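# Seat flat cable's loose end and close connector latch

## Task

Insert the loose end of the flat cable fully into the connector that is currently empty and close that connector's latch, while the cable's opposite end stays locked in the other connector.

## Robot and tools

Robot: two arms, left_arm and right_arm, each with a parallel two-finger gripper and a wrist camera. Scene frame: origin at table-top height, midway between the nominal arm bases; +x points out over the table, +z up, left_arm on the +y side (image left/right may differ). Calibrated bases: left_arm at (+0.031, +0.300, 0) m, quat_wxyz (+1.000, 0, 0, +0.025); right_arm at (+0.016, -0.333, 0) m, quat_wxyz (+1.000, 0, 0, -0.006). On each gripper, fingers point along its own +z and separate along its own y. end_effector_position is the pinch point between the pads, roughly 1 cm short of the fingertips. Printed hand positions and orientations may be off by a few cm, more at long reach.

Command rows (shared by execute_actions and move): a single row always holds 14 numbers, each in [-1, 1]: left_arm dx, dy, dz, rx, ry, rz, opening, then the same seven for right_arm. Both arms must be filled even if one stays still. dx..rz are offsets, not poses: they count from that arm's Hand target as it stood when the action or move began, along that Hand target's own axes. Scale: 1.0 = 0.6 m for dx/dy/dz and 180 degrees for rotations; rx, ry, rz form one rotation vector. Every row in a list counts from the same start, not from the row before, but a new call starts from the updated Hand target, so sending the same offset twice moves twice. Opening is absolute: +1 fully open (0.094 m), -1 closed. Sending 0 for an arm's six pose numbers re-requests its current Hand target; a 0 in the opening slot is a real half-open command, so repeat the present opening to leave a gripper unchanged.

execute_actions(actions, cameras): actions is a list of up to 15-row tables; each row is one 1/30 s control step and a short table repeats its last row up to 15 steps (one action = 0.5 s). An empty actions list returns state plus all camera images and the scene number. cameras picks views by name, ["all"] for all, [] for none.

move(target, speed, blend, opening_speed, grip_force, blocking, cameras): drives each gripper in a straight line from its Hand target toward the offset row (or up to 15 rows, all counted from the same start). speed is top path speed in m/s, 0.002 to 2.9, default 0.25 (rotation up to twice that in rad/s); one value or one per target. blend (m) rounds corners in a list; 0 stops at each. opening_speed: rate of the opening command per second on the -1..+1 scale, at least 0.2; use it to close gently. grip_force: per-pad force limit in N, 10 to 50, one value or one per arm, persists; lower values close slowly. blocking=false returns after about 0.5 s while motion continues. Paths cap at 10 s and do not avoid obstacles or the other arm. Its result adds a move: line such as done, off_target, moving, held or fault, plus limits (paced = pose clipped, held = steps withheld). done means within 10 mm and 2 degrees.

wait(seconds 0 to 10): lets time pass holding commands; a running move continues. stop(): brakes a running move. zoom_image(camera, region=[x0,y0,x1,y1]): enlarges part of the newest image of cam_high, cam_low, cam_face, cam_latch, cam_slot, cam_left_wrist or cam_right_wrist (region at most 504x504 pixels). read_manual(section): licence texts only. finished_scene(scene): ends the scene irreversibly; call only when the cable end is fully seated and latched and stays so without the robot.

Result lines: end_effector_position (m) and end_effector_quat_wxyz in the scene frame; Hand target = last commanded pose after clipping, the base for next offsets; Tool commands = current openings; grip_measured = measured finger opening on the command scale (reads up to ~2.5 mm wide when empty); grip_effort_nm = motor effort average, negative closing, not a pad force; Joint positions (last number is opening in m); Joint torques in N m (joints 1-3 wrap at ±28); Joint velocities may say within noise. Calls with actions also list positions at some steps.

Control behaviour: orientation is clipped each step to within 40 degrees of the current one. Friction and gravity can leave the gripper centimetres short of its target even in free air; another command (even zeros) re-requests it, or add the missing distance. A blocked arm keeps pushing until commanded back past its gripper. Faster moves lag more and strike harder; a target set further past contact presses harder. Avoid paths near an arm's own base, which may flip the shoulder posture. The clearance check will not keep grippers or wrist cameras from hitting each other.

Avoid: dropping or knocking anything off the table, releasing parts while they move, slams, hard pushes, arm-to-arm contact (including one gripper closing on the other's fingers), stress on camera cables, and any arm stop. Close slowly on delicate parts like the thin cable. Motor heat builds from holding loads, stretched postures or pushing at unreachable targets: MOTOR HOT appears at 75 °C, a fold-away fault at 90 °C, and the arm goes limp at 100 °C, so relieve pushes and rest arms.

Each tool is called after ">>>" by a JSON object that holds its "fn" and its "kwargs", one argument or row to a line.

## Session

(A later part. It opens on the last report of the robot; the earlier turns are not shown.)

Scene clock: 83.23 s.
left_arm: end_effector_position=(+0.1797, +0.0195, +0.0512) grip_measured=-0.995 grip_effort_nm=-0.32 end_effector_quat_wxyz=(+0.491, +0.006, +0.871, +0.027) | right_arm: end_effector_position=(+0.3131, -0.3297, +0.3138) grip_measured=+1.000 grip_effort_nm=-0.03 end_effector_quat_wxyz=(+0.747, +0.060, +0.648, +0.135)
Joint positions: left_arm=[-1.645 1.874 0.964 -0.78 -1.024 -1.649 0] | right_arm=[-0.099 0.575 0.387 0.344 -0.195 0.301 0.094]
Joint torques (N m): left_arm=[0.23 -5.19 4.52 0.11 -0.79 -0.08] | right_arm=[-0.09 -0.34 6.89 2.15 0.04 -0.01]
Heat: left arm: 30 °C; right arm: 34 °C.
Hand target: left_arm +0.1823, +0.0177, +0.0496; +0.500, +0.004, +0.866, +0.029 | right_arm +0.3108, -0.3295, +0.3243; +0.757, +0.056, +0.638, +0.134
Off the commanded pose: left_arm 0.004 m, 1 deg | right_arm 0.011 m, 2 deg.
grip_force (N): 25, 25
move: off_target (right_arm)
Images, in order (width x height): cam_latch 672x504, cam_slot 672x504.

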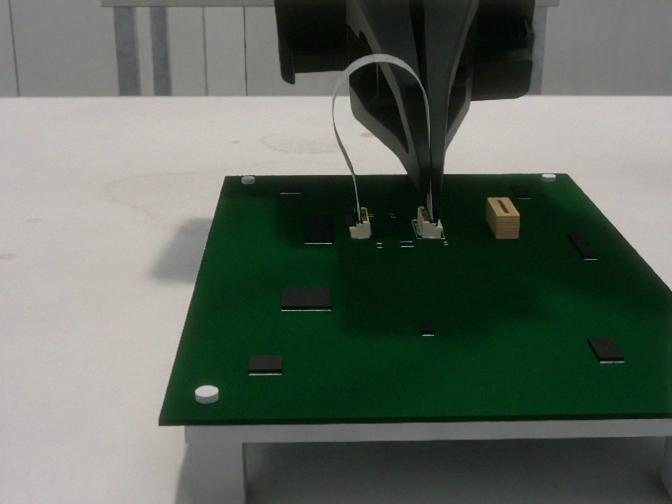

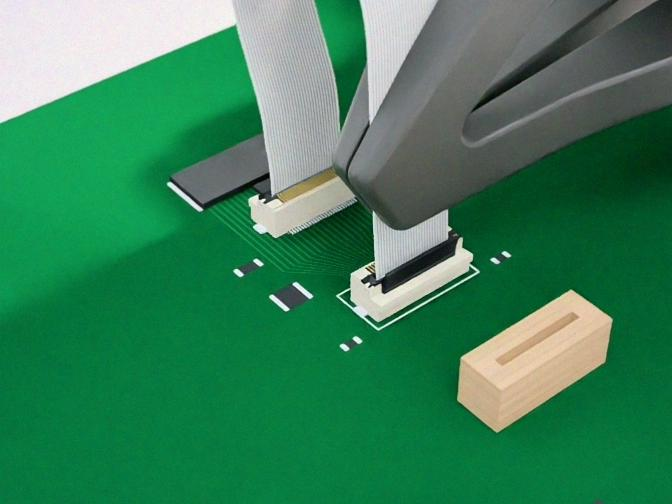

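>>> {"fn": "move", "kwargs": {
  "target": [0.0058,0,0.0034,-0.0005,0,0.001,-1,0,0,0,0,0,0,1],
  "speed": 0.03,
  "cameras": ["cam_latch","cam_slot"]
}}

>>> {"fn": "zoom_image", "kwargs": {
  "camera": "cam_slot",
  "region": [340, 210, 480, 330]
}}

Scene clock: 86.13 s.
left_arm: end_effector_position=(+0.1808, +0.0197, +0.0510) grip_measured=-0.995 grip_effort_nm=-0.32 end_effector_quat_wxyz=(+0.496, +0.008, +0.868, +0.030) | right_arm: end_effector_position=(+0.3131, -0.3297, +0.3138) grip_measured=+1.000 grip_effort_nm=-0.03 end_effector_quat_wxyz=(+0.747, +0.060, +0.648, +0.135)
Joint positions: left_arm=[-1.645 1.882 0.964 -0.78 -1.036 -1.649 0] | right_arm=[-0.099 0.575 0.387 0.344 -0.195 0.301 0.094]
Joint torques (N m): left_arm=[0.28 -5.03 4.1 0.2 -0.65 -0.08] | right_arm=[0.03 -0.43 7.05 2.18 0.01 0]
Heat: left arm: 30 °C; right arm: 34 °C.
Hand target: left_arm +0.1823, +0.0179, +0.0456; +0.500, +0.005, +0.866, +0.030 | right_arm +0.3108, -0.3295, +0.3243; +0.757, +0.056, +0.638, +0.134
Off the commanded pose: left_arm 0.006 m, 1 deg | right_arm 0.011 m, 2 deg.
grip_force (N): 25, 25
move: off_target (right_arm)
Images, in order (width x height): cam_latch 672x504, cam_slot 672x504.

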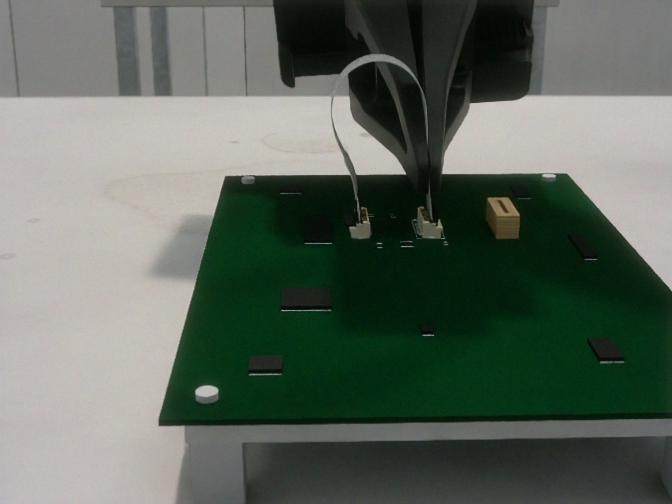

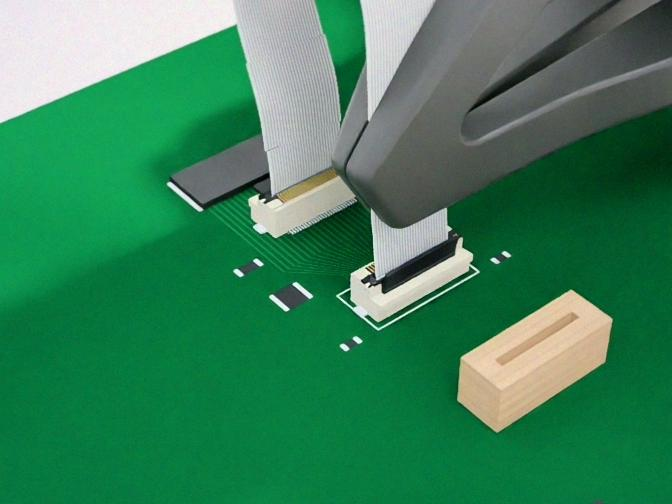

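Scaled by 3.600.

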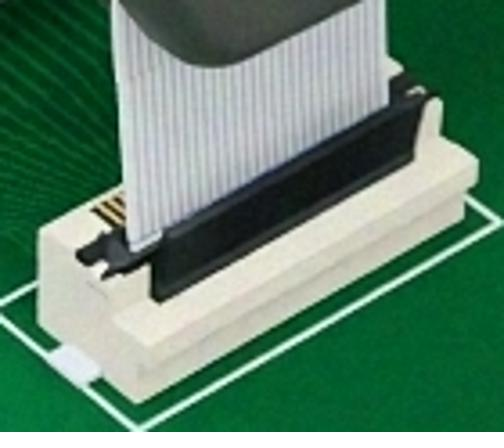

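>>> {"fn": "move", "kwargs": {
  "target": [0,0.0150,0,0,0,0,-1,0,0,0,0,0,0,1],
  "speed": 0.03,
  "cameras": ["cam_latch","cam_slot"]
}}

>>> {"fn": "zoom_image", "kwargs": {
  "camera": "cam_latch",
  "region": [370, 150, 490, 250]
}}

>>> {"fn": "zoom_image", "kwargs": {
  "camera": "cam_slot",
  "region": [340, 210, 480, 330]
}}

Scene clock: 99.07 s.
left_arm: end_effector_position=(+0.1810, +0.0207, +0.0507) grip_measured=-0.995 grip_effort_nm=-0.32 end_effector_quat_wxyz=(+0.504, +0.009, +0.863, +0.026) | right_arm: end_effector_position=(+0.3131, -0.3297, +0.3137) grip_measured=+1.000 grip_effort_nm=-0.03 end_effector_quat_wxyz=(+0.747, +0.060, +0.648, +0.135)
Joint positions: left_arm=[-1.65 1.882 0.948 -0.762 -1.053 -1.651 0] | right_arm=[-0.099 0.575 0.387 0.344 -0.195 0.301 0.094]
Joint torques (N m): left_arm=[0.64 -6.93 2.24 0.1 -0.48 -0.11] | right_arm=[-0.03 -0.36 6.89 2.16 -0.03 -0.02]
Heat: left arm: 30 °C; right arm: 35 °C.
Hand target: left_arm +0.1822, +0.0269, +0.0462; +0.500, +0.005, +0.866, +0.030 | right_arm +0.3108, -0.3295, +0.3242; +0.757, +0.056, +0.638, +0.134
Off the commanded pose: left_arm 0.008 m, 1 deg | right_arm 0.011 m, 2 deg.
grip_force (N): 25, 25
move: off_target (right_arm)
Images, in order (width x height): cam_latch 672x504, cam_slot 672x504.

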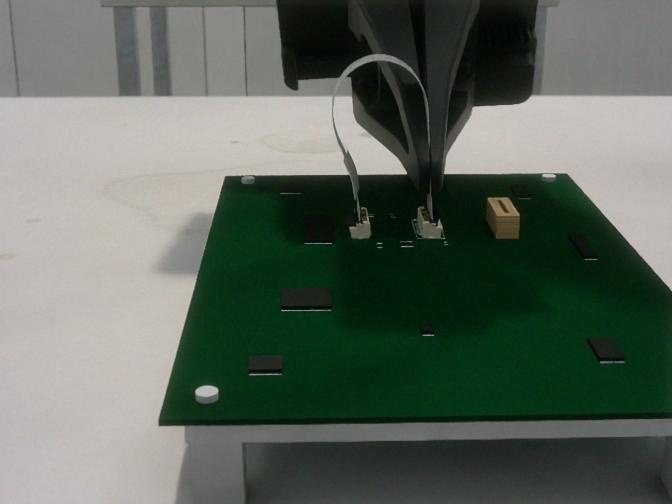

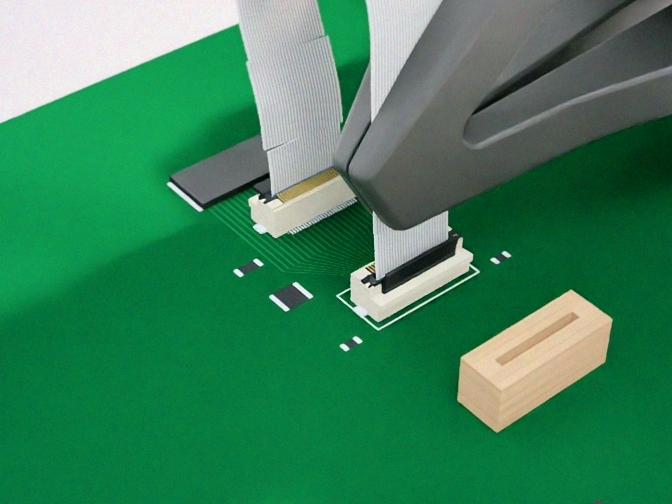

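Scaled by 4.200.

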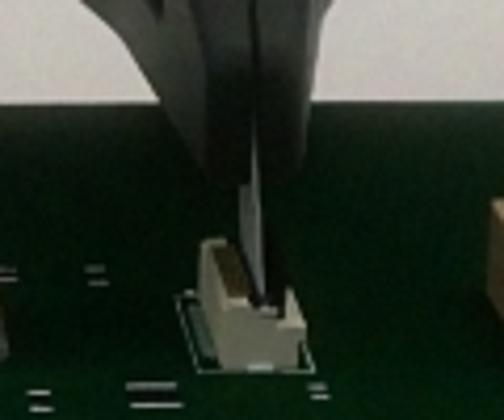

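Scaled by 3.600.

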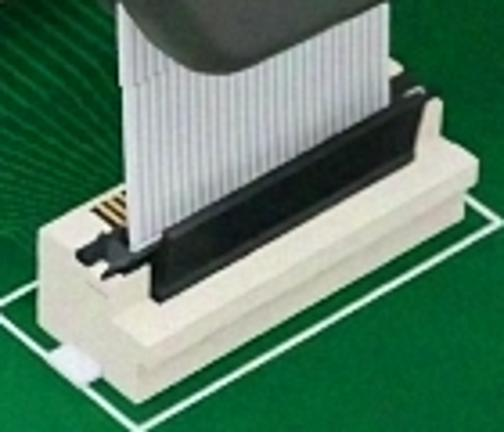

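>>> {"fn": "move", "kwargs": {
  "target": [-0.0014,0.0075,-0.0008,0,0,0,-1,0,0,0,0,0,0,1],
  "speed": 0.03,
  "cameras": ["cam_latch","cam_slot"]
}}

>>> {"fn": "zoom_image", "kwargs": {
  "camera": "cam_latch",
  "region": [370, 150, 490, 250]
}}

>>> {"fn": "zoom_image", "kwargs": {
  "camera": "cam_slot",
  "region": [340, 210, 480, 330]
}}

Scene clock: 103.67 s.
left_arm: end_effector_position=(+0.1809, +0.0220, +0.0507) grip_measured=-0.995 grip_effort_nm=-0.32 end_effector_quat_wxyz=(+0.507, +0.008, +0.862, +0.022) | right_arm: end_effector_position=(+0.3131, -0.3297, +0.3137) grip_measured=+1.000 grip_effort_nm=-0.03 end_effector_quat_wxyz=(+0.747, +0.060, +0.648, +0.135)
Joint positions: left_arm=[-1.653 1.874 0.933 -0.747 -1.06 -1.652 0] | right_arm=[-0.099 0.575 0.387 0.344 -0.195 0.301 0.094]
Joint torques (N m): left_arm=[0.79 -7.45 2.09 -0.03 -0.38 -0.1] | right_arm=[0.23 -0.42 7.17 2.19 -0.02 -0.01]
Heat: left arm: 30 °C; right arm: 35 °C.
Hand target: left_arm +0.1821, +0.0313, +0.0473; +0.500, +0.005, +0.866, +0.030 | right_arm +0.3108, -0.3295, +0.3243; +0.757, +0.056, +0.638, +0.134
Off the commanded pose: left_arm 0.010 m, 1 deg | right_arm 0.011 m, 2 deg.
grip_force (N): 25, 25
move: off_target (right_arm)
Images, in order (width x height): cam_latch 672x504, cam_slot 672x504.

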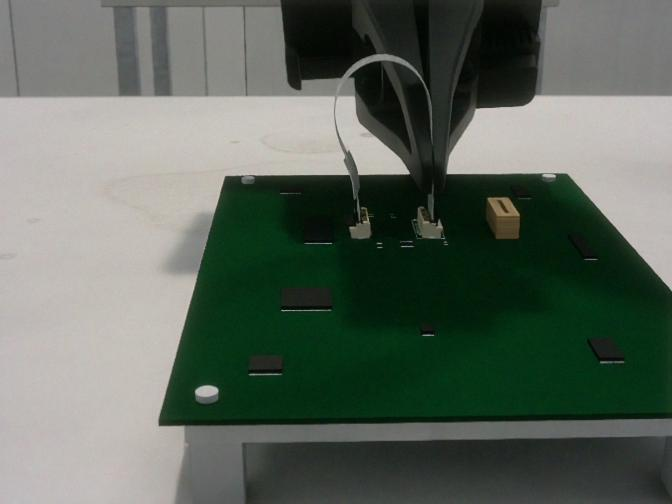

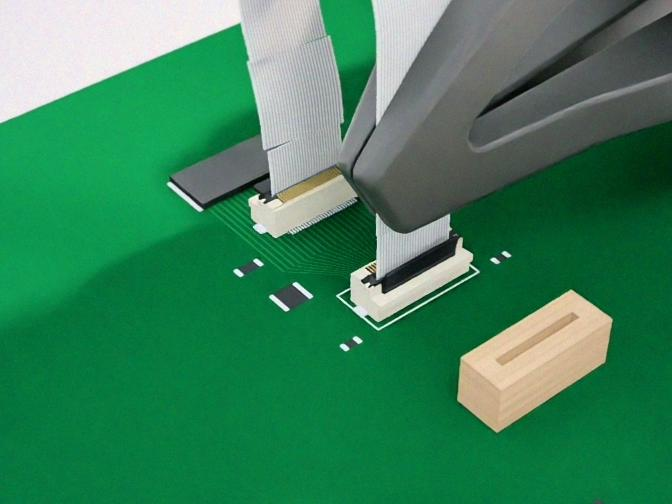

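Scaled by 4.200.

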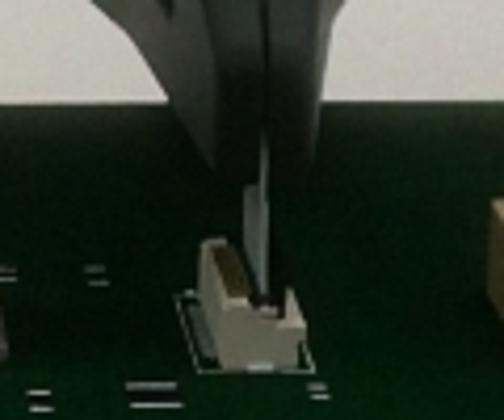

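Scaled by 3.600.

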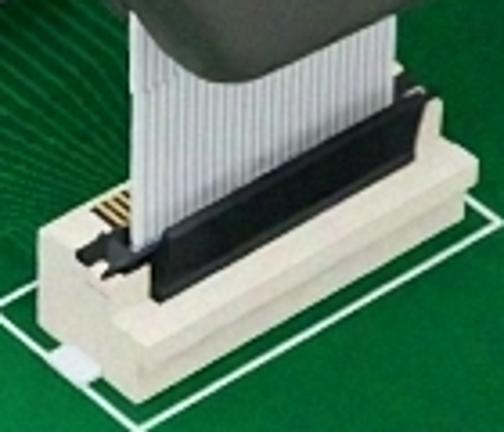

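Working; continue with a larger +y push.

>>> {"fn": "move", "kwargs": {
  "target": [-0.0014,0.0110,-0.0008,0,0,0,-1,0,0,0,0,0,0,1],
  "speed": 0.03,
  "cameras": ["cam_latch","cam_slot"]
}}

>>> {"fn": "zoom_image", "kwargs": {
  "camera": "cam_latch",
  "region": [370, 150, 490, 250]
}}

>>> {"fn": "zoom_image", "kwargs": {
  "camera": "cam_slot",
  "region": [340, 210, 480, 330]
}}

Scene clock: 107.37 s.
left_arm: end_effector_position=(+0.1809, +0.0236, +0.0508) grip_measured=-0.995 grip_effort_nm=-0.32 end_effector_quat_wxyz=(+0.506, +0.001, +0.862, +0.010) | right_arm: end_effector_position=(+0.3131, -0.3297, +0.3137) grip_measured=+1.000 grip_effort_nm=-0.03 end_effector_quat_wxyz=(+0.747, +0.060, +0.648, +0.135)
Joint positions: left_arm=[-1.653 1.855 0.909 -0.716 -1.06 -1.654 0] | right_arm=[-0.099 0.575 0.387 0.344 -0.195 0.301 0.094]
Joint torques (N m): left_arm=[0.75 -7.68 1.99 -0.26 -0.38 -0.09] | right_arm=[0.14 -0.44 6.94 2.16 -0.02 0.01]
Heat: left arm: 30 °C; right arm: 35 °C.
Hand target: left_arm +0.1819, +0.0377, +0.0487; +0.499, +0.005, +0.866, +0.030 | right_arm +0.3108, -0.3295, +0.3243; +0.757, +0.056, +0.638, +0.134
Off the commanded pose: left_arm 0.014 m, 2 deg | right_arm 0.011 m, 2 deg.
grip_force (N): 25, 25
move: off_target (left_arm, right_arm)
Images, in order (width x height): cam_latch 672x504, cam_slot 672x504.

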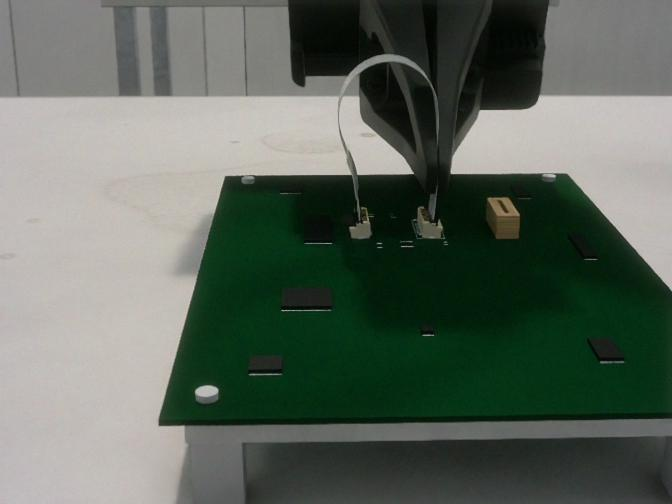

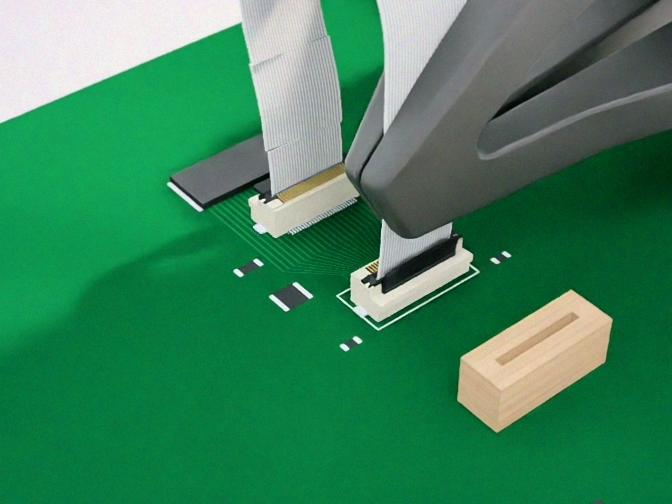

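Scaled by 4.200.

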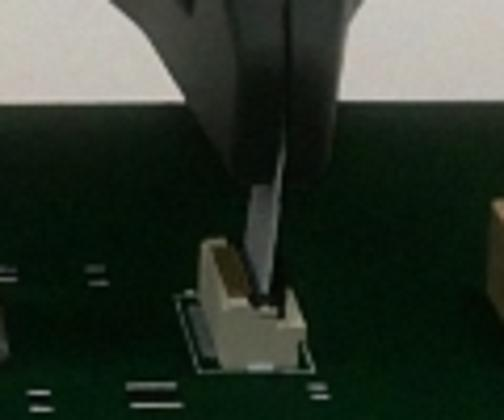

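Scaled by 3.600.

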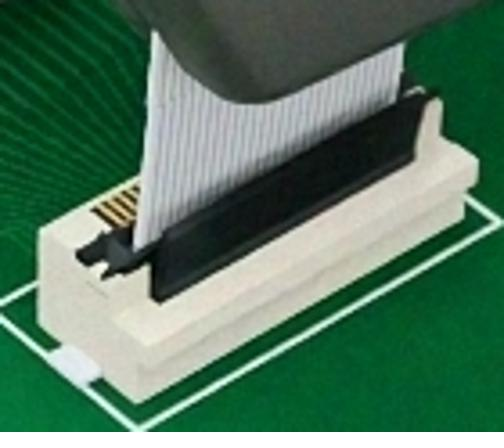

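>>> {"fn": "move", "kwargs": {
  "target": [0.0058,0.0110,0.0034,0,0,0,-1,0,0,0,0,0,0,1],
  "speed": 0.03,
  "cameras": ["cam_latch","cam_slot"]
}}

>>> {"fn": "zoom_image", "kwargs": {
  "camera": "cam_latch",
  "region": [370, 150, 490, 250]
}}

>>> {"fn": "zoom_image", "kwargs": {
  "camera": "cam_slot",
  "region": [340, 210, 480, 330]
}}

Scene clock: 111.23 s.
left_arm: end_effector_position=(+0.1809, +0.0251, +0.0503) grip_measured=-0.995 grip_effort_nm=-0.32 end_effector_quat_wxyz=(+0.507, -0.007, +0.862, -0.003) | right_arm: end_effector_position=(+0.3131, -0.3297, +0.3137) grip_measured=+1.000 grip_effort_nm=-0.03 end_effector_quat_wxyz=(+0.747, +0.060, +0.648, +0.135)
Joint positions: left_arm=[-1.655 1.837 0.881 -0.678 -1.063 -1.657 0] | right_arm=[-0.099 0.575 0.387 0.344 -0.195 0.301 0.094]
Joint torques (N m): left_arm=[0.81 -6.97 1.5 -0.37 -0.37 -0.06] | right_arm=[-0.09 -0.35 7.04 2.18 0.02 -0.06]
Heat: left arm: 30 °C; right arm: 35 °C.
Hand target: left_arm +0.1818, +0.0446, +0.0450; +0.500, +0.005, +0.866, +0.030 | right_arm +0.3108, -0.3295, +0.3243; +0.757, +0.056, +0.638, +0.134
Off the commanded pose: left_arm 0.020 m, 4 deg | right_arm 0.011 m, 2 deg.
grip_force (N): 25, 25
move: off_target (left_arm, right_arm)
Images, in order (width x height): cam_latch 672x504, cam_slot 672x504.

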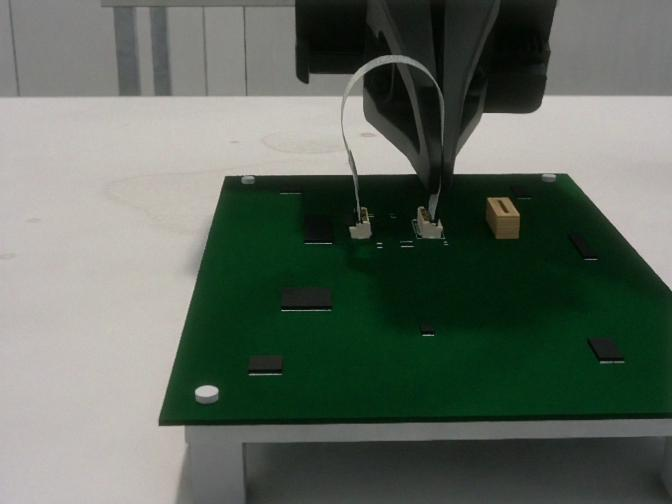

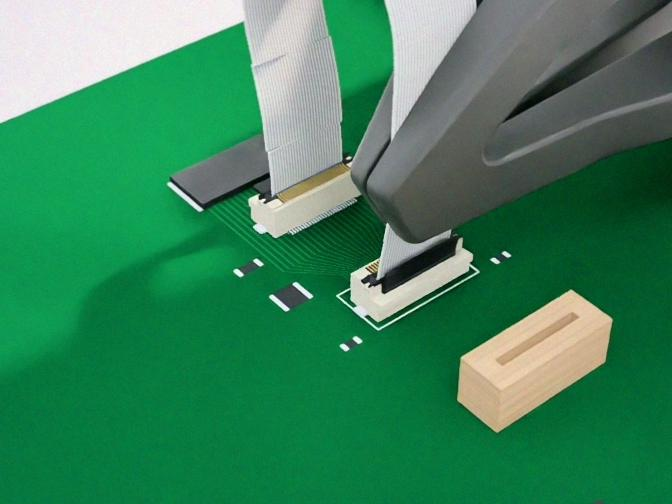

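Scaled by 4.200.

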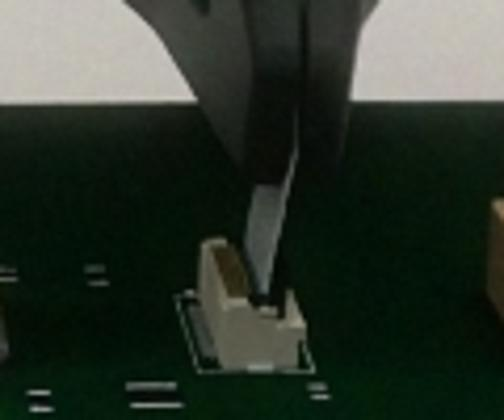

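Scaled by 3.600.

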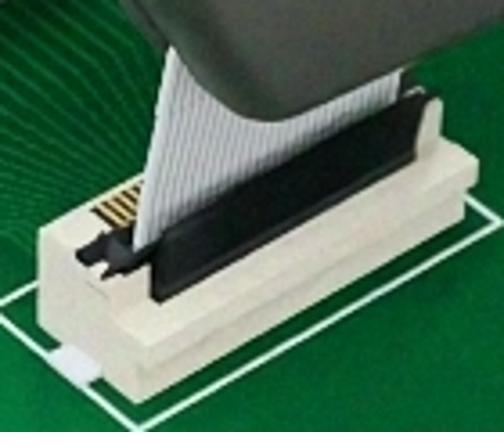

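>>> {"fn": "move", "kwargs": {
  "target": [
    [-0.0081,-0.0228,-0.0053,0,0,0,-1,0,0,0,0,0,0,1],
    [-0.0081,-0.0228,-0.0053,0,0,0,-0.6,0,0,0,0,0,0,1],
    [-0.0081,-0.0228,-0.0883,0,0,0,-0.6,0,0,0,0,0,0,1],
    [-0.0081,-0.007,-0.0883,0,0,0,-1,0,0,0,0,0,0,1]
  ],
  "speed": 0.06,
  "cameras": ["cam_latch","cam_slot","cam_face"]
}}

>>> {"fn": "zoom_image", "kwargs": {
  "camera": "cam_latch",
  "region": [370, 150, 490, 250]
}}

>>> {"fn": "zoom_image", "kwargs": {
  "camera": "cam_slot",
  "region": [340, 210, 480, 330]
}}

Scene clock: 124.27 s.
left_arm: end_effector_position=(+0.1388, +0.0350, +0.0721) grip_measured=-0.997 grip_effort_nm=-0.19 end_effector_quat_wxyz=(+0.494, +0.002, +0.869, +0.031) | right_arm: end_effector_position=(+0.3131, -0.3297, +0.3137) grip_measured=+1.000 grip_effort_nm=-0.03 end_effector_quat_wxyz=(+0.747, +0.060, +0.648, +0.135)
Joint positions: left_arm=[-1.796 1.862 1.023 -1.105 -0.991 -1.945 0] | right_arm=[-0.099 0.575 0.387 0.344 -0.195 0.301 0.094]
Joint torques (N m): left_arm=[-0.73 -7.19 3.14 -0.43 -0.63 -0.12] | right_arm=[-0.13 -0.44 7.05 2.15 -0.01 0.02]
Heat: left arm: 31 °C; right arm: 36 °C.
Hand target: left_arm +0.1386, +0.0378, +0.0754; +0.500, +0.005, +0.866, +0.030 | right_arm +0.3108, -0.3295, +0.3243; +0.757, +0.056, +0.638, +0.134
Off the commanded pose: left_arm 0.004 m, 1 deg | right_arm 0.011 m, 2 deg.
grip_force (N): 25, 25
move: off_target (right_arm); target 2's new opening was sent with left_arm's hand 0.009 m and 4 deg from that target
Images, in order (width x height): cam_face 672x504, cam_latch 672x504, cam_slot 672x504.

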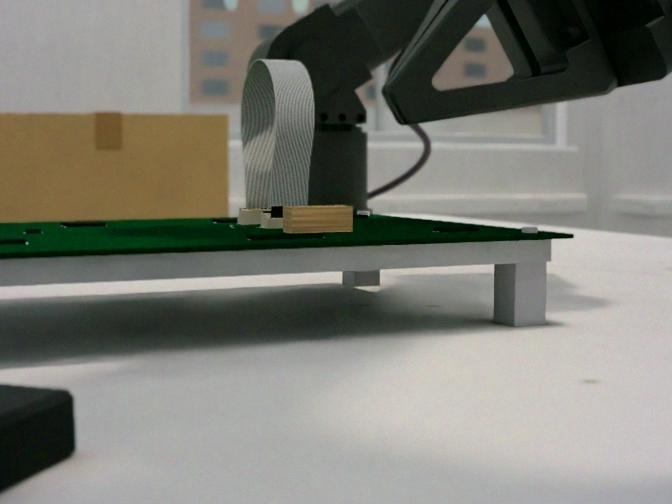

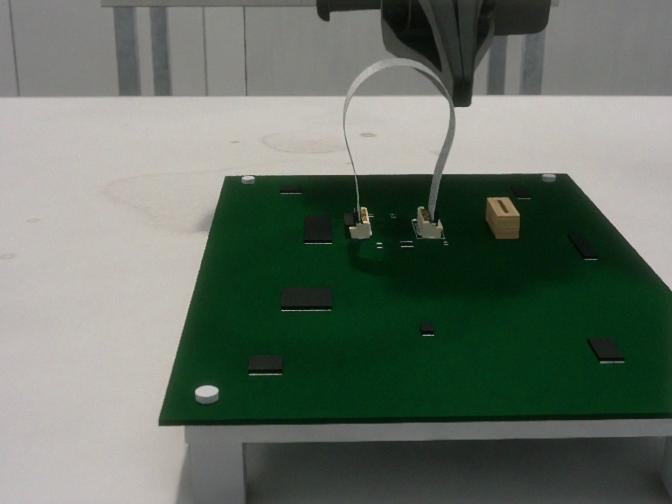

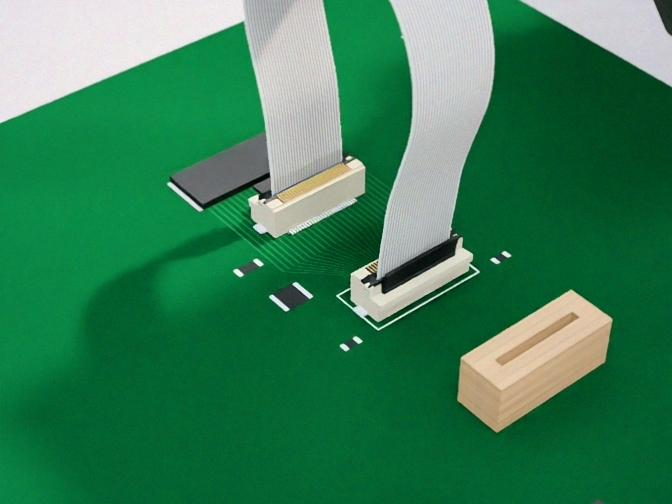

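Scaled by 4.200.

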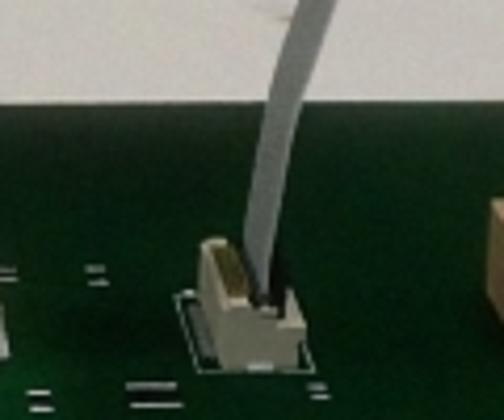

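Scaled by 3.600.

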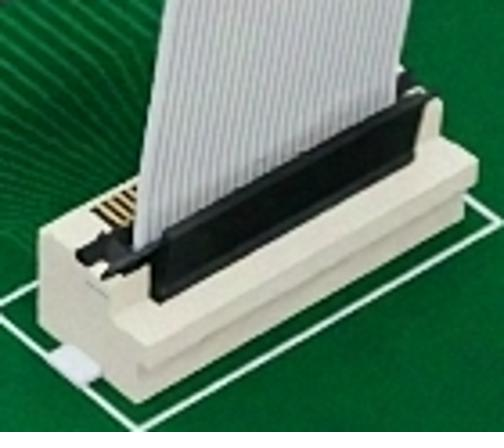

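>>> {"fn": "move", "kwargs": {
  "target": [-0.0108,0.0005,0.0755,0,0,0,-0.787,0,0,0,0,0,0,1],
  "speed": 0.1,
  "cameras": ["cam_latch","cam_slot"]
}}

>>> {"fn": "zoom_image", "kwargs": {
  "camera": "cam_latch",
  "region": [370, 150, 490, 250]
}}

>>> {"fn": "zoom_image", "kwargs": {
  "camera": "cam_slot",
  "region": [330, 180, 490, 340]
}}

Scene clock: 138.00 s.
left_arm: end_effector_position=(+0.1766, +0.0402, +0.0472) grip_measured=-0.789 grip_effort_nm=0.06 end_effector_quat_wxyz=(+0.487, +0.010, +0.872, +0.042) | right_arm: end_effector_position=(+0.3131, -0.3297, +0.3137) grip_measured=+1.000 grip_effort_nm=-0.03 end_effector_quat_wxyz=(+0.747, +0.060, +0.648, +0.135)
Joint positions: left_arm=[-1.655 1.843 0.903 -0.806 -1.012 -1.679 0.01] | right_arm=[-0.099 0.575 0.387 0.344 -0.195 0.301 0.094]
Joint torques (N m): left_arm=[0.44 -8.85 3.07 0.01 -0.91 0.08] | right_arm=[-0.02 -0.39 7.1 2.17 -0.02 -0.03]
Heat: left arm: 30 °C; right arm: 36 °C.
Hand target: left_arm +0.1809, +0.0399, +0.0585; +0.500, +0.005, +0.866, +0.030 | right_arm +0.3108, -0.3295, +0.3243; +0.757, +0.056, +0.638, +0.134
Off the commanded pose: left_arm 0.012 m, 2 deg | right_arm 0.011 m, 2 deg.
grip_force (N): 25, 25
move: off_target (left_arm, right_arm)
Images, in order (width x height): cam_latch 672x504, cam_slot 672x504.

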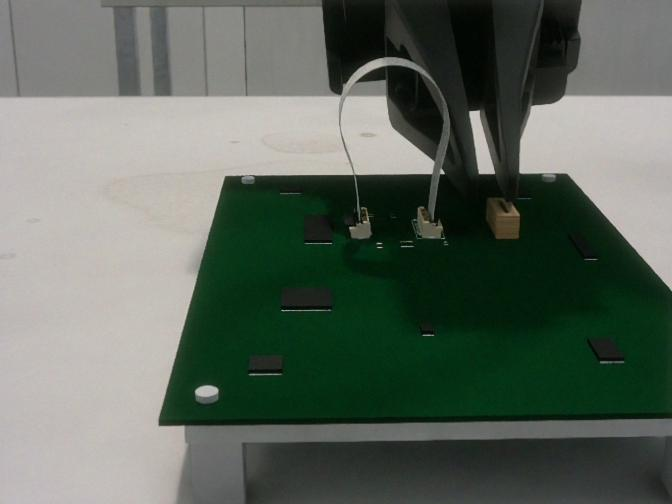

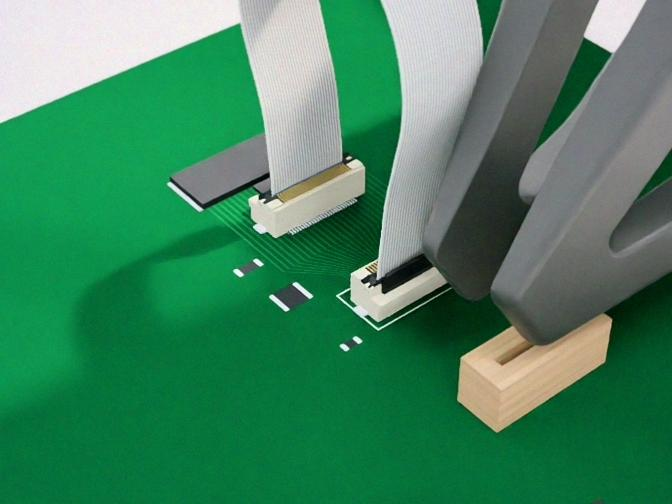

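Scaled by 4.200.

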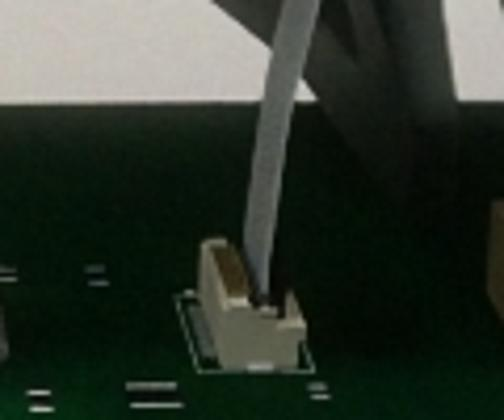

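Scaled by 3.150.

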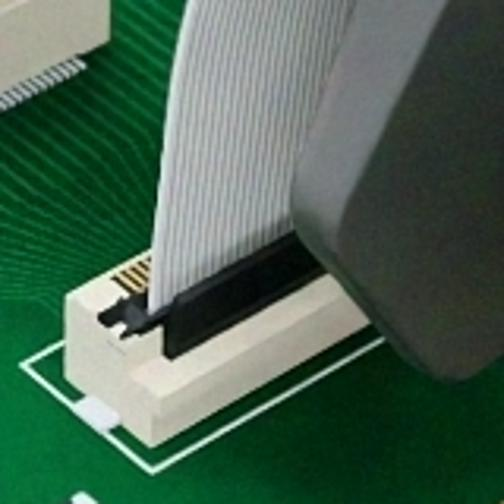

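>>> {"fn": "move", "kwargs": {
  "target": [-0.003,-0.033,-0.0017,0,0,0,-0.787,0,0,0,0,0,0,1],
  "speed": 0.06,
  "cameras": ["cam_latch","cam_slot"]
}}

>>> {"fn": "zoom_image", "kwargs": {
  "camera": "cam_latch",
  "region": [370, 150, 490, 250]
}}

>>> {"fn": "zoom_image", "kwargs": {
  "camera": "cam_slot",
  "region": [330, 180, 490, 340]
}}

Scene clock: 144.60 s.
left_arm: end_effector_position=(+0.1760, +0.0232, +0.0552) grip_measured=-0.789 grip_effort_nm=0.06 end_effector_quat_wxyz=(+0.486, +0.003, +0.873, +0.024) | right_arm: end_effector_position=(+0.3131, -0.3297, +0.3137) grip_measured=+1.000 grip_effort_nm=-0.03 end_effector_quat_wxyz=(+0.747, +0.060, +0.648, +0.135)
Joint positions: left_arm=[-1.655 1.848 0.957 -0.806 -1.012 -1.667 0.01] | right_arm=[-0.099 0.575 0.387 0.344 -0.195 0.301 0.094]
Joint torques (N m): left_arm=[0.8 -5.34 5.93 -0.09 -0.91 0.07] | right_arm=[-0.03 -0.38 7.12 2.15 0 -0.02]
Heat: left arm: 31 °C; right arm: 37 °C.
Hand target: left_arm +0.1814, +0.0200, +0.0594; +0.499, +0.005, +0.866, +0.030 | right_arm +0.3108, -0.3295, +0.3243; +0.757, +0.056, +0.638, +0.134
Off the commanded pose: left_arm 0.007 m, 2 deg | right_arm 0.011 m, 2 deg.
grip_force (N): 25, 25
move: off_target (right_arm)
Images, in order (width x height): cam_latch 672x504, cam_slot 672x504.

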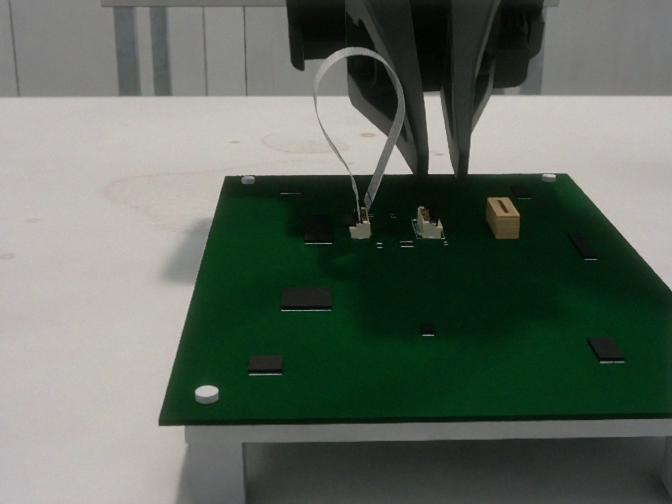

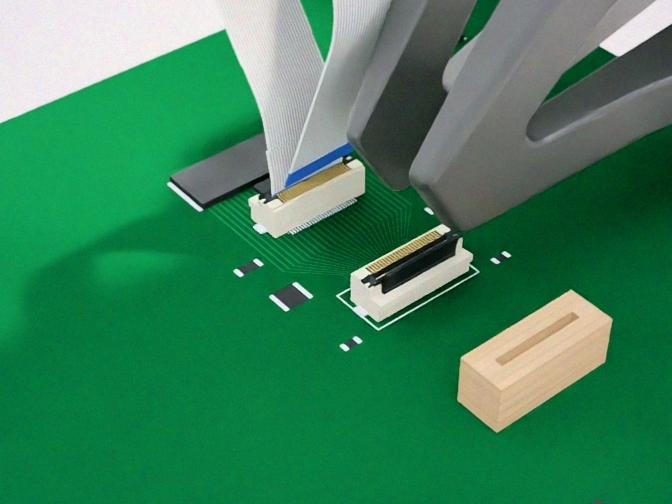

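Scaled by 4.200.

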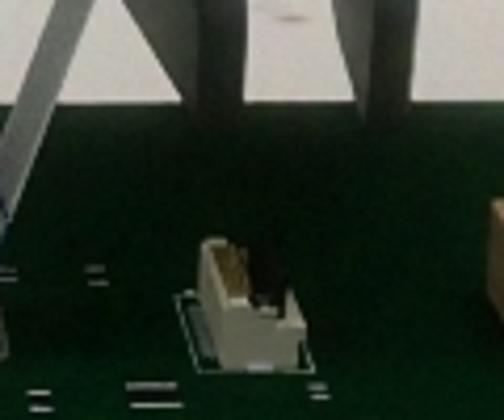

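Scaled by 3.150.

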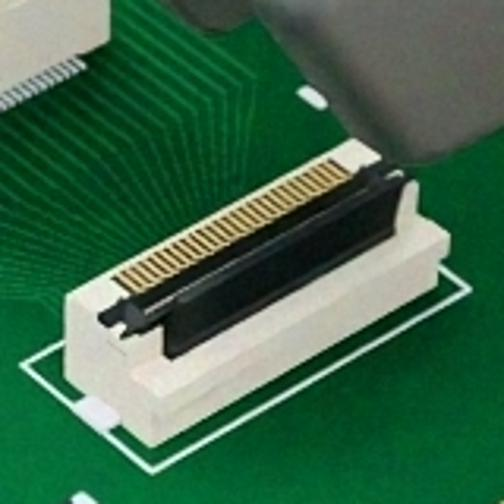

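>>> {"fn": "move", "kwargs": {
  "target": [0.0144,-0.001,0.0083,0,0,0,-0.787,0,0,0,0,0,0,1],
  "speed": 0.05,
  "cameras": ["cam_latch","cam_slot"]
}}

>>> {"fn": "zoom_image", "kwargs": {
  "camera": "cam_latch",
  "region": [370, 150, 490, 250]
}}

>>> {"fn": "zoom_image", "kwargs": {
  "camera": "cam_slot",
  "region": [330, 180, 490, 340]
}}

Scene clock: 154.63 s.
left_arm: end_effector_position=(+0.1760, +0.0215, +0.0481) grip_measured=-0.789 grip_effort_nm=0.06 end_effector_quat_wxyz=(+0.486, +0.005, +0.873, +0.026) | right_arm: end_effector_position=(+0.3131, -0.3297, +0.3137) grip_measured=+1.000 grip_effort_nm=-0.03 end_effector_quat_wxyz=(+0.747, +0.060, +0.648, +0.135)
Joint positions: left_arm=[-1.655 1.874 0.957 -0.785 -1.012 -1.667 0.01] | right_arm=[-0.099 0.575 0.387 0.344 -0.195 0.301 0.094]
Joint torques (N m): left_arm=[0.85 -5.48 4.55 0.05 -0.92 0.06] | right_arm=[0.08 -0.38 6.9 2.17 -0.05 -0.02]
Heat: left arm: 31 °C; right arm: 37 °C.
Hand target: left_arm +0.1813, +0.0200, +0.0494; +0.499, +0.005, +0.866, +0.030 | right_arm +0.3108, -0.3295, +0.3243; +0.757, +0.056, +0.638, +0.134
Off the commanded pose: left_arm 0.006 m, 2 deg | right_arm 0.011 m, 2 deg.
grip_force (N): 25, 25
move: off_target (right_arm)
Images, in order (width x height): cam_latch 672x504, cam_slot 672x504.

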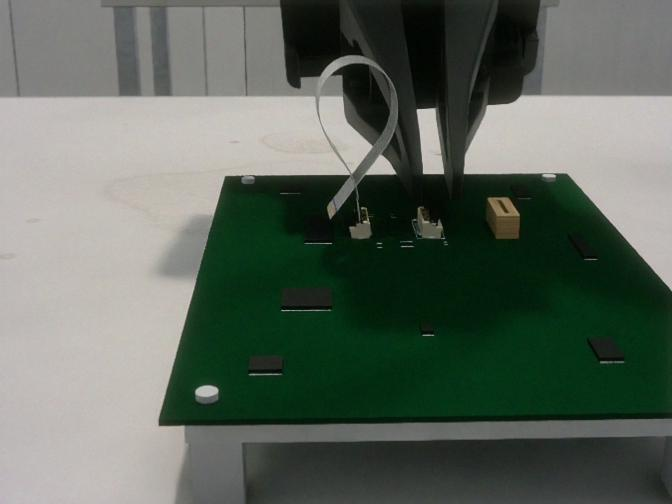

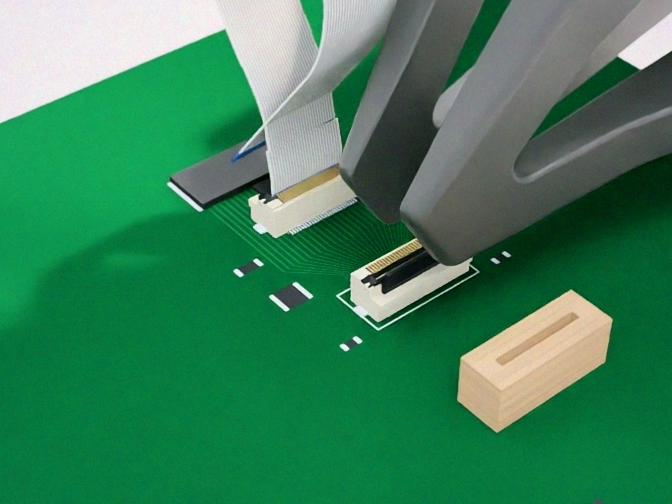

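Scaled by 4.200.

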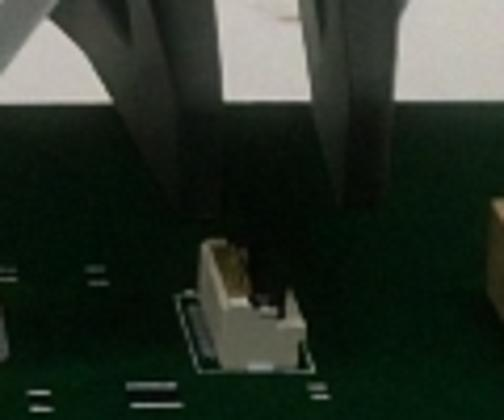

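Scaled by 3.150.

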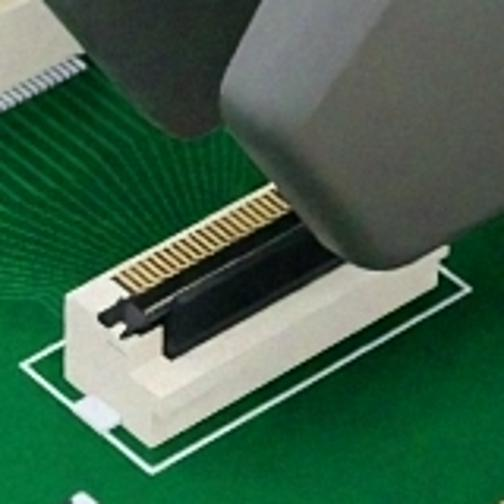

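>>> {"fn": "move", "kwargs": {
  "target": [0.0035,0.0158,0.0025,-0.0095,-0.0004,0.0165,-0.787,0,0,0,0,0,0,1],
  "speed": 0.04,
  "cameras": ["cam_latch","cam_slot"]
}}

>>> {"fn": "zoom_image", "kwargs": {
  "camera": "cam_latch",
  "region": [370, 150, 490, 250]
}}

>>> {"fn": "zoom_image", "kwargs": {
  "camera": "cam_slot",
  "region": [330, 180, 490, 340]
}}

Scene clock: 166.47 s.
left_arm: end_effector_position=(+0.1761, +0.0260, +0.0470) grip_measured=-0.789 grip_effort_nm=0.06 end_effector_quat_wxyz=(+0.487, +0.013, +0.873, +0.040) | right_arm: end_effector_position=(+0.3131, -0.3297, +0.3137) grip_measured=+1.000 grip_effort_nm=-0.03 end_effector_quat_wxyz=(+0.747, +0.060, +0.648, +0.135)
Joint positions: left_arm=[-1.655 1.881 0.957 -0.809 -1.012 -1.666 0.01] | right_arm=[-0.099 0.575 0.387 0.344 -0.195 0.301 0.094]
Joint torques (N m): left_arm=[0.76 -5.42 4.03 -0.17 -0.89 0.07] | right_arm=[0.01 -0.32 6.99 2.18 0.02 -0.01]
Heat: left arm: 31 °C; right arm: 38 °C.
Hand target: left_arm +0.1814, +0.0296, +0.0474; +0.499, +0.020, +0.865, +0.056 | right_arm +0.3108, -0.3295, +0.3243; +0.757, +0.056, +0.638, +0.134
Off the commanded pose: left_arm 0.006 m, 3 deg | right_arm 0.011 m, 2 deg.
grip_force (N): 25, 25
move: off_target (left_arm, right_arm)
Images, in order (width x height): cam_latch 672x504, cam_slot 672x504.

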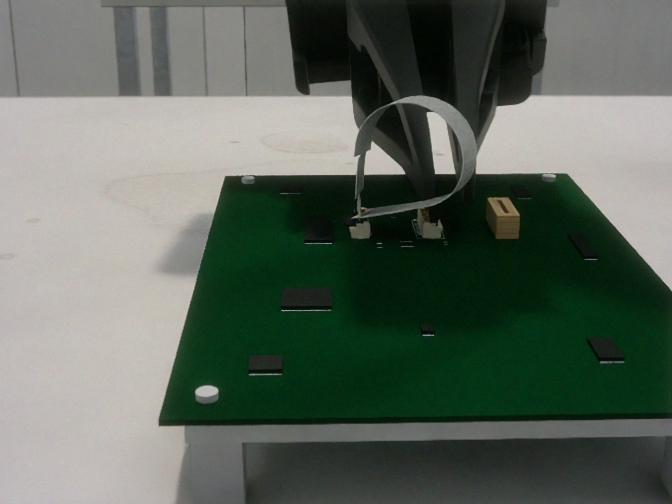

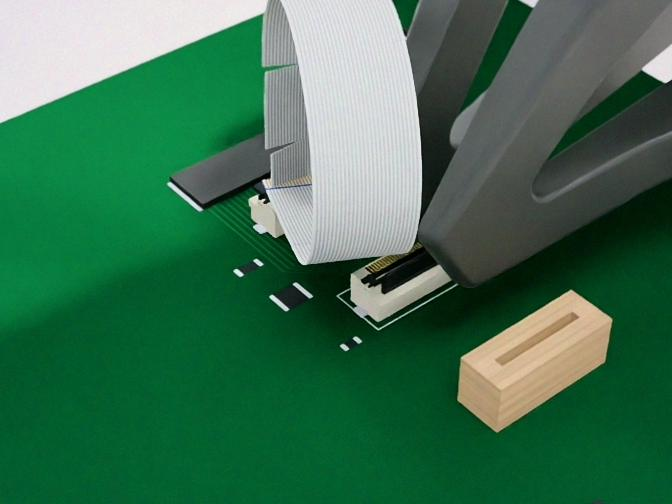

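Scaled by 4.200.

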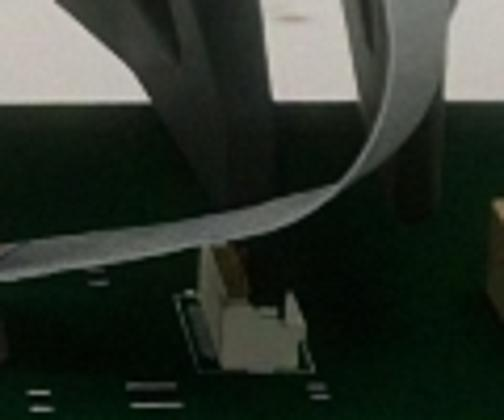

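Scaled by 3.150.

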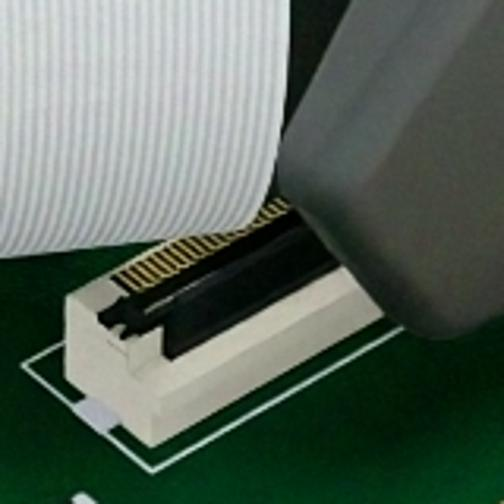

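>>> {"fn": "move", "kwargs": {
  "target": [0.0,0.0070,0.0,-0.004,0,0.007,-0.787,0,0,0,0,0,0,1],
  "speed": 0.04,
  "cameras": ["cam_latch","cam_slot"]
}}

>>> {"fn": "zoom_image", "kwargs": {
  "camera": "cam_latch",
  "region": [370, 150, 490, 250]
}}

>>> {"fn": "zoom_image", "kwargs": {
  "camera": "cam_slot",
  "region": [330, 180, 490, 340]
}}

Scene clock: 173.60 s.
left_arm: end_effector_position=(+0.1763, +0.0300, +0.0477) grip_measured=-0.789 grip_effort_nm=0.06 end_effector_quat_wxyz=(+0.487, +0.019, +0.872, +0.051) | right_arm: end_effector_position=(+0.3131, -0.3297, +0.3137) grip_measured=+1.000 grip_effort_nm=-0.03 end_effector_quat_wxyz=(+0.747, +0.060, +0.648, +0.135)
Joint positions: left_arm=[-1.655 1.881 0.957 -0.834 -1.012 -1.665 0.01] | right_arm=[-0.099 0.575 0.387 0.344 -0.195 0.301 0.094]
Joint torques (N m): left_arm=[0.75 -5.37 3.89 -0.13 -0.87 0.05] | right_arm=[0.06 -0.36 7.06 2.15 0.02 0.02]
Heat: left arm: 31 °C; right arm: 38 °C.
Hand target: left_arm +0.1813, +0.0338, +0.0479; +0.499, +0.027, +0.864, +0.067 | right_arm +0.3108, -0.3295, +0.3243; +0.757, +0.056, +0.638, +0.134
Off the commanded pose: left_arm 0.006 m, 3 deg | right_arm 0.011 m, 2 deg.
grip_force (N): 25, 25
move: off_target (left_arm, right_arm)
Images, in order (width x height): cam_latch 672x504, cam_slot 672x504.

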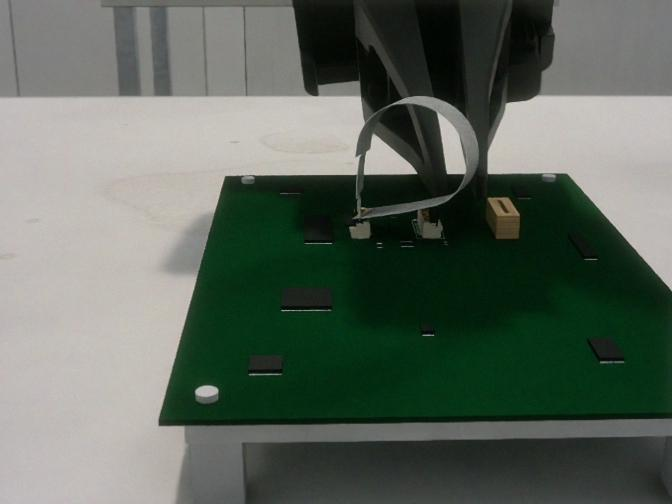

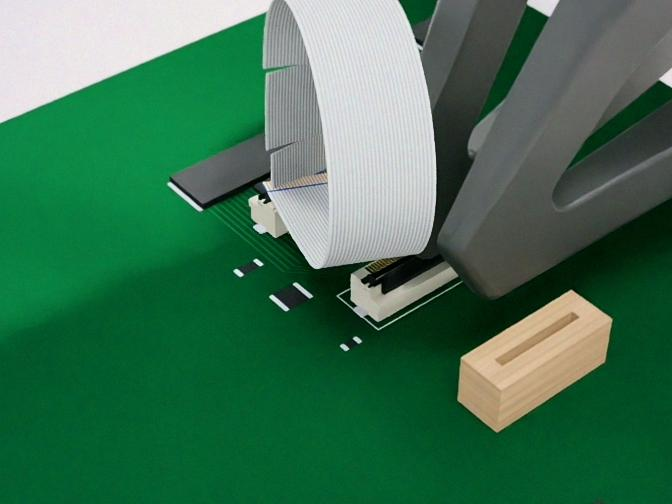

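Scaled by 4.200.

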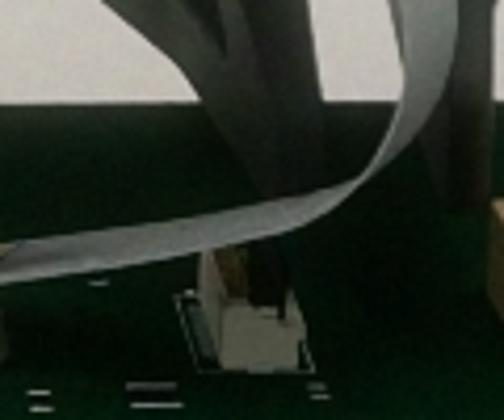

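Scaled by 3.150.

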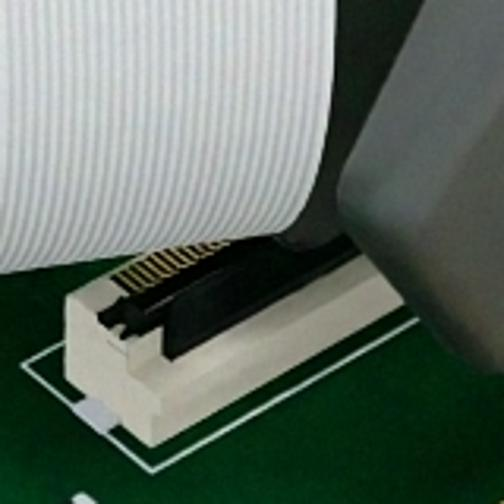

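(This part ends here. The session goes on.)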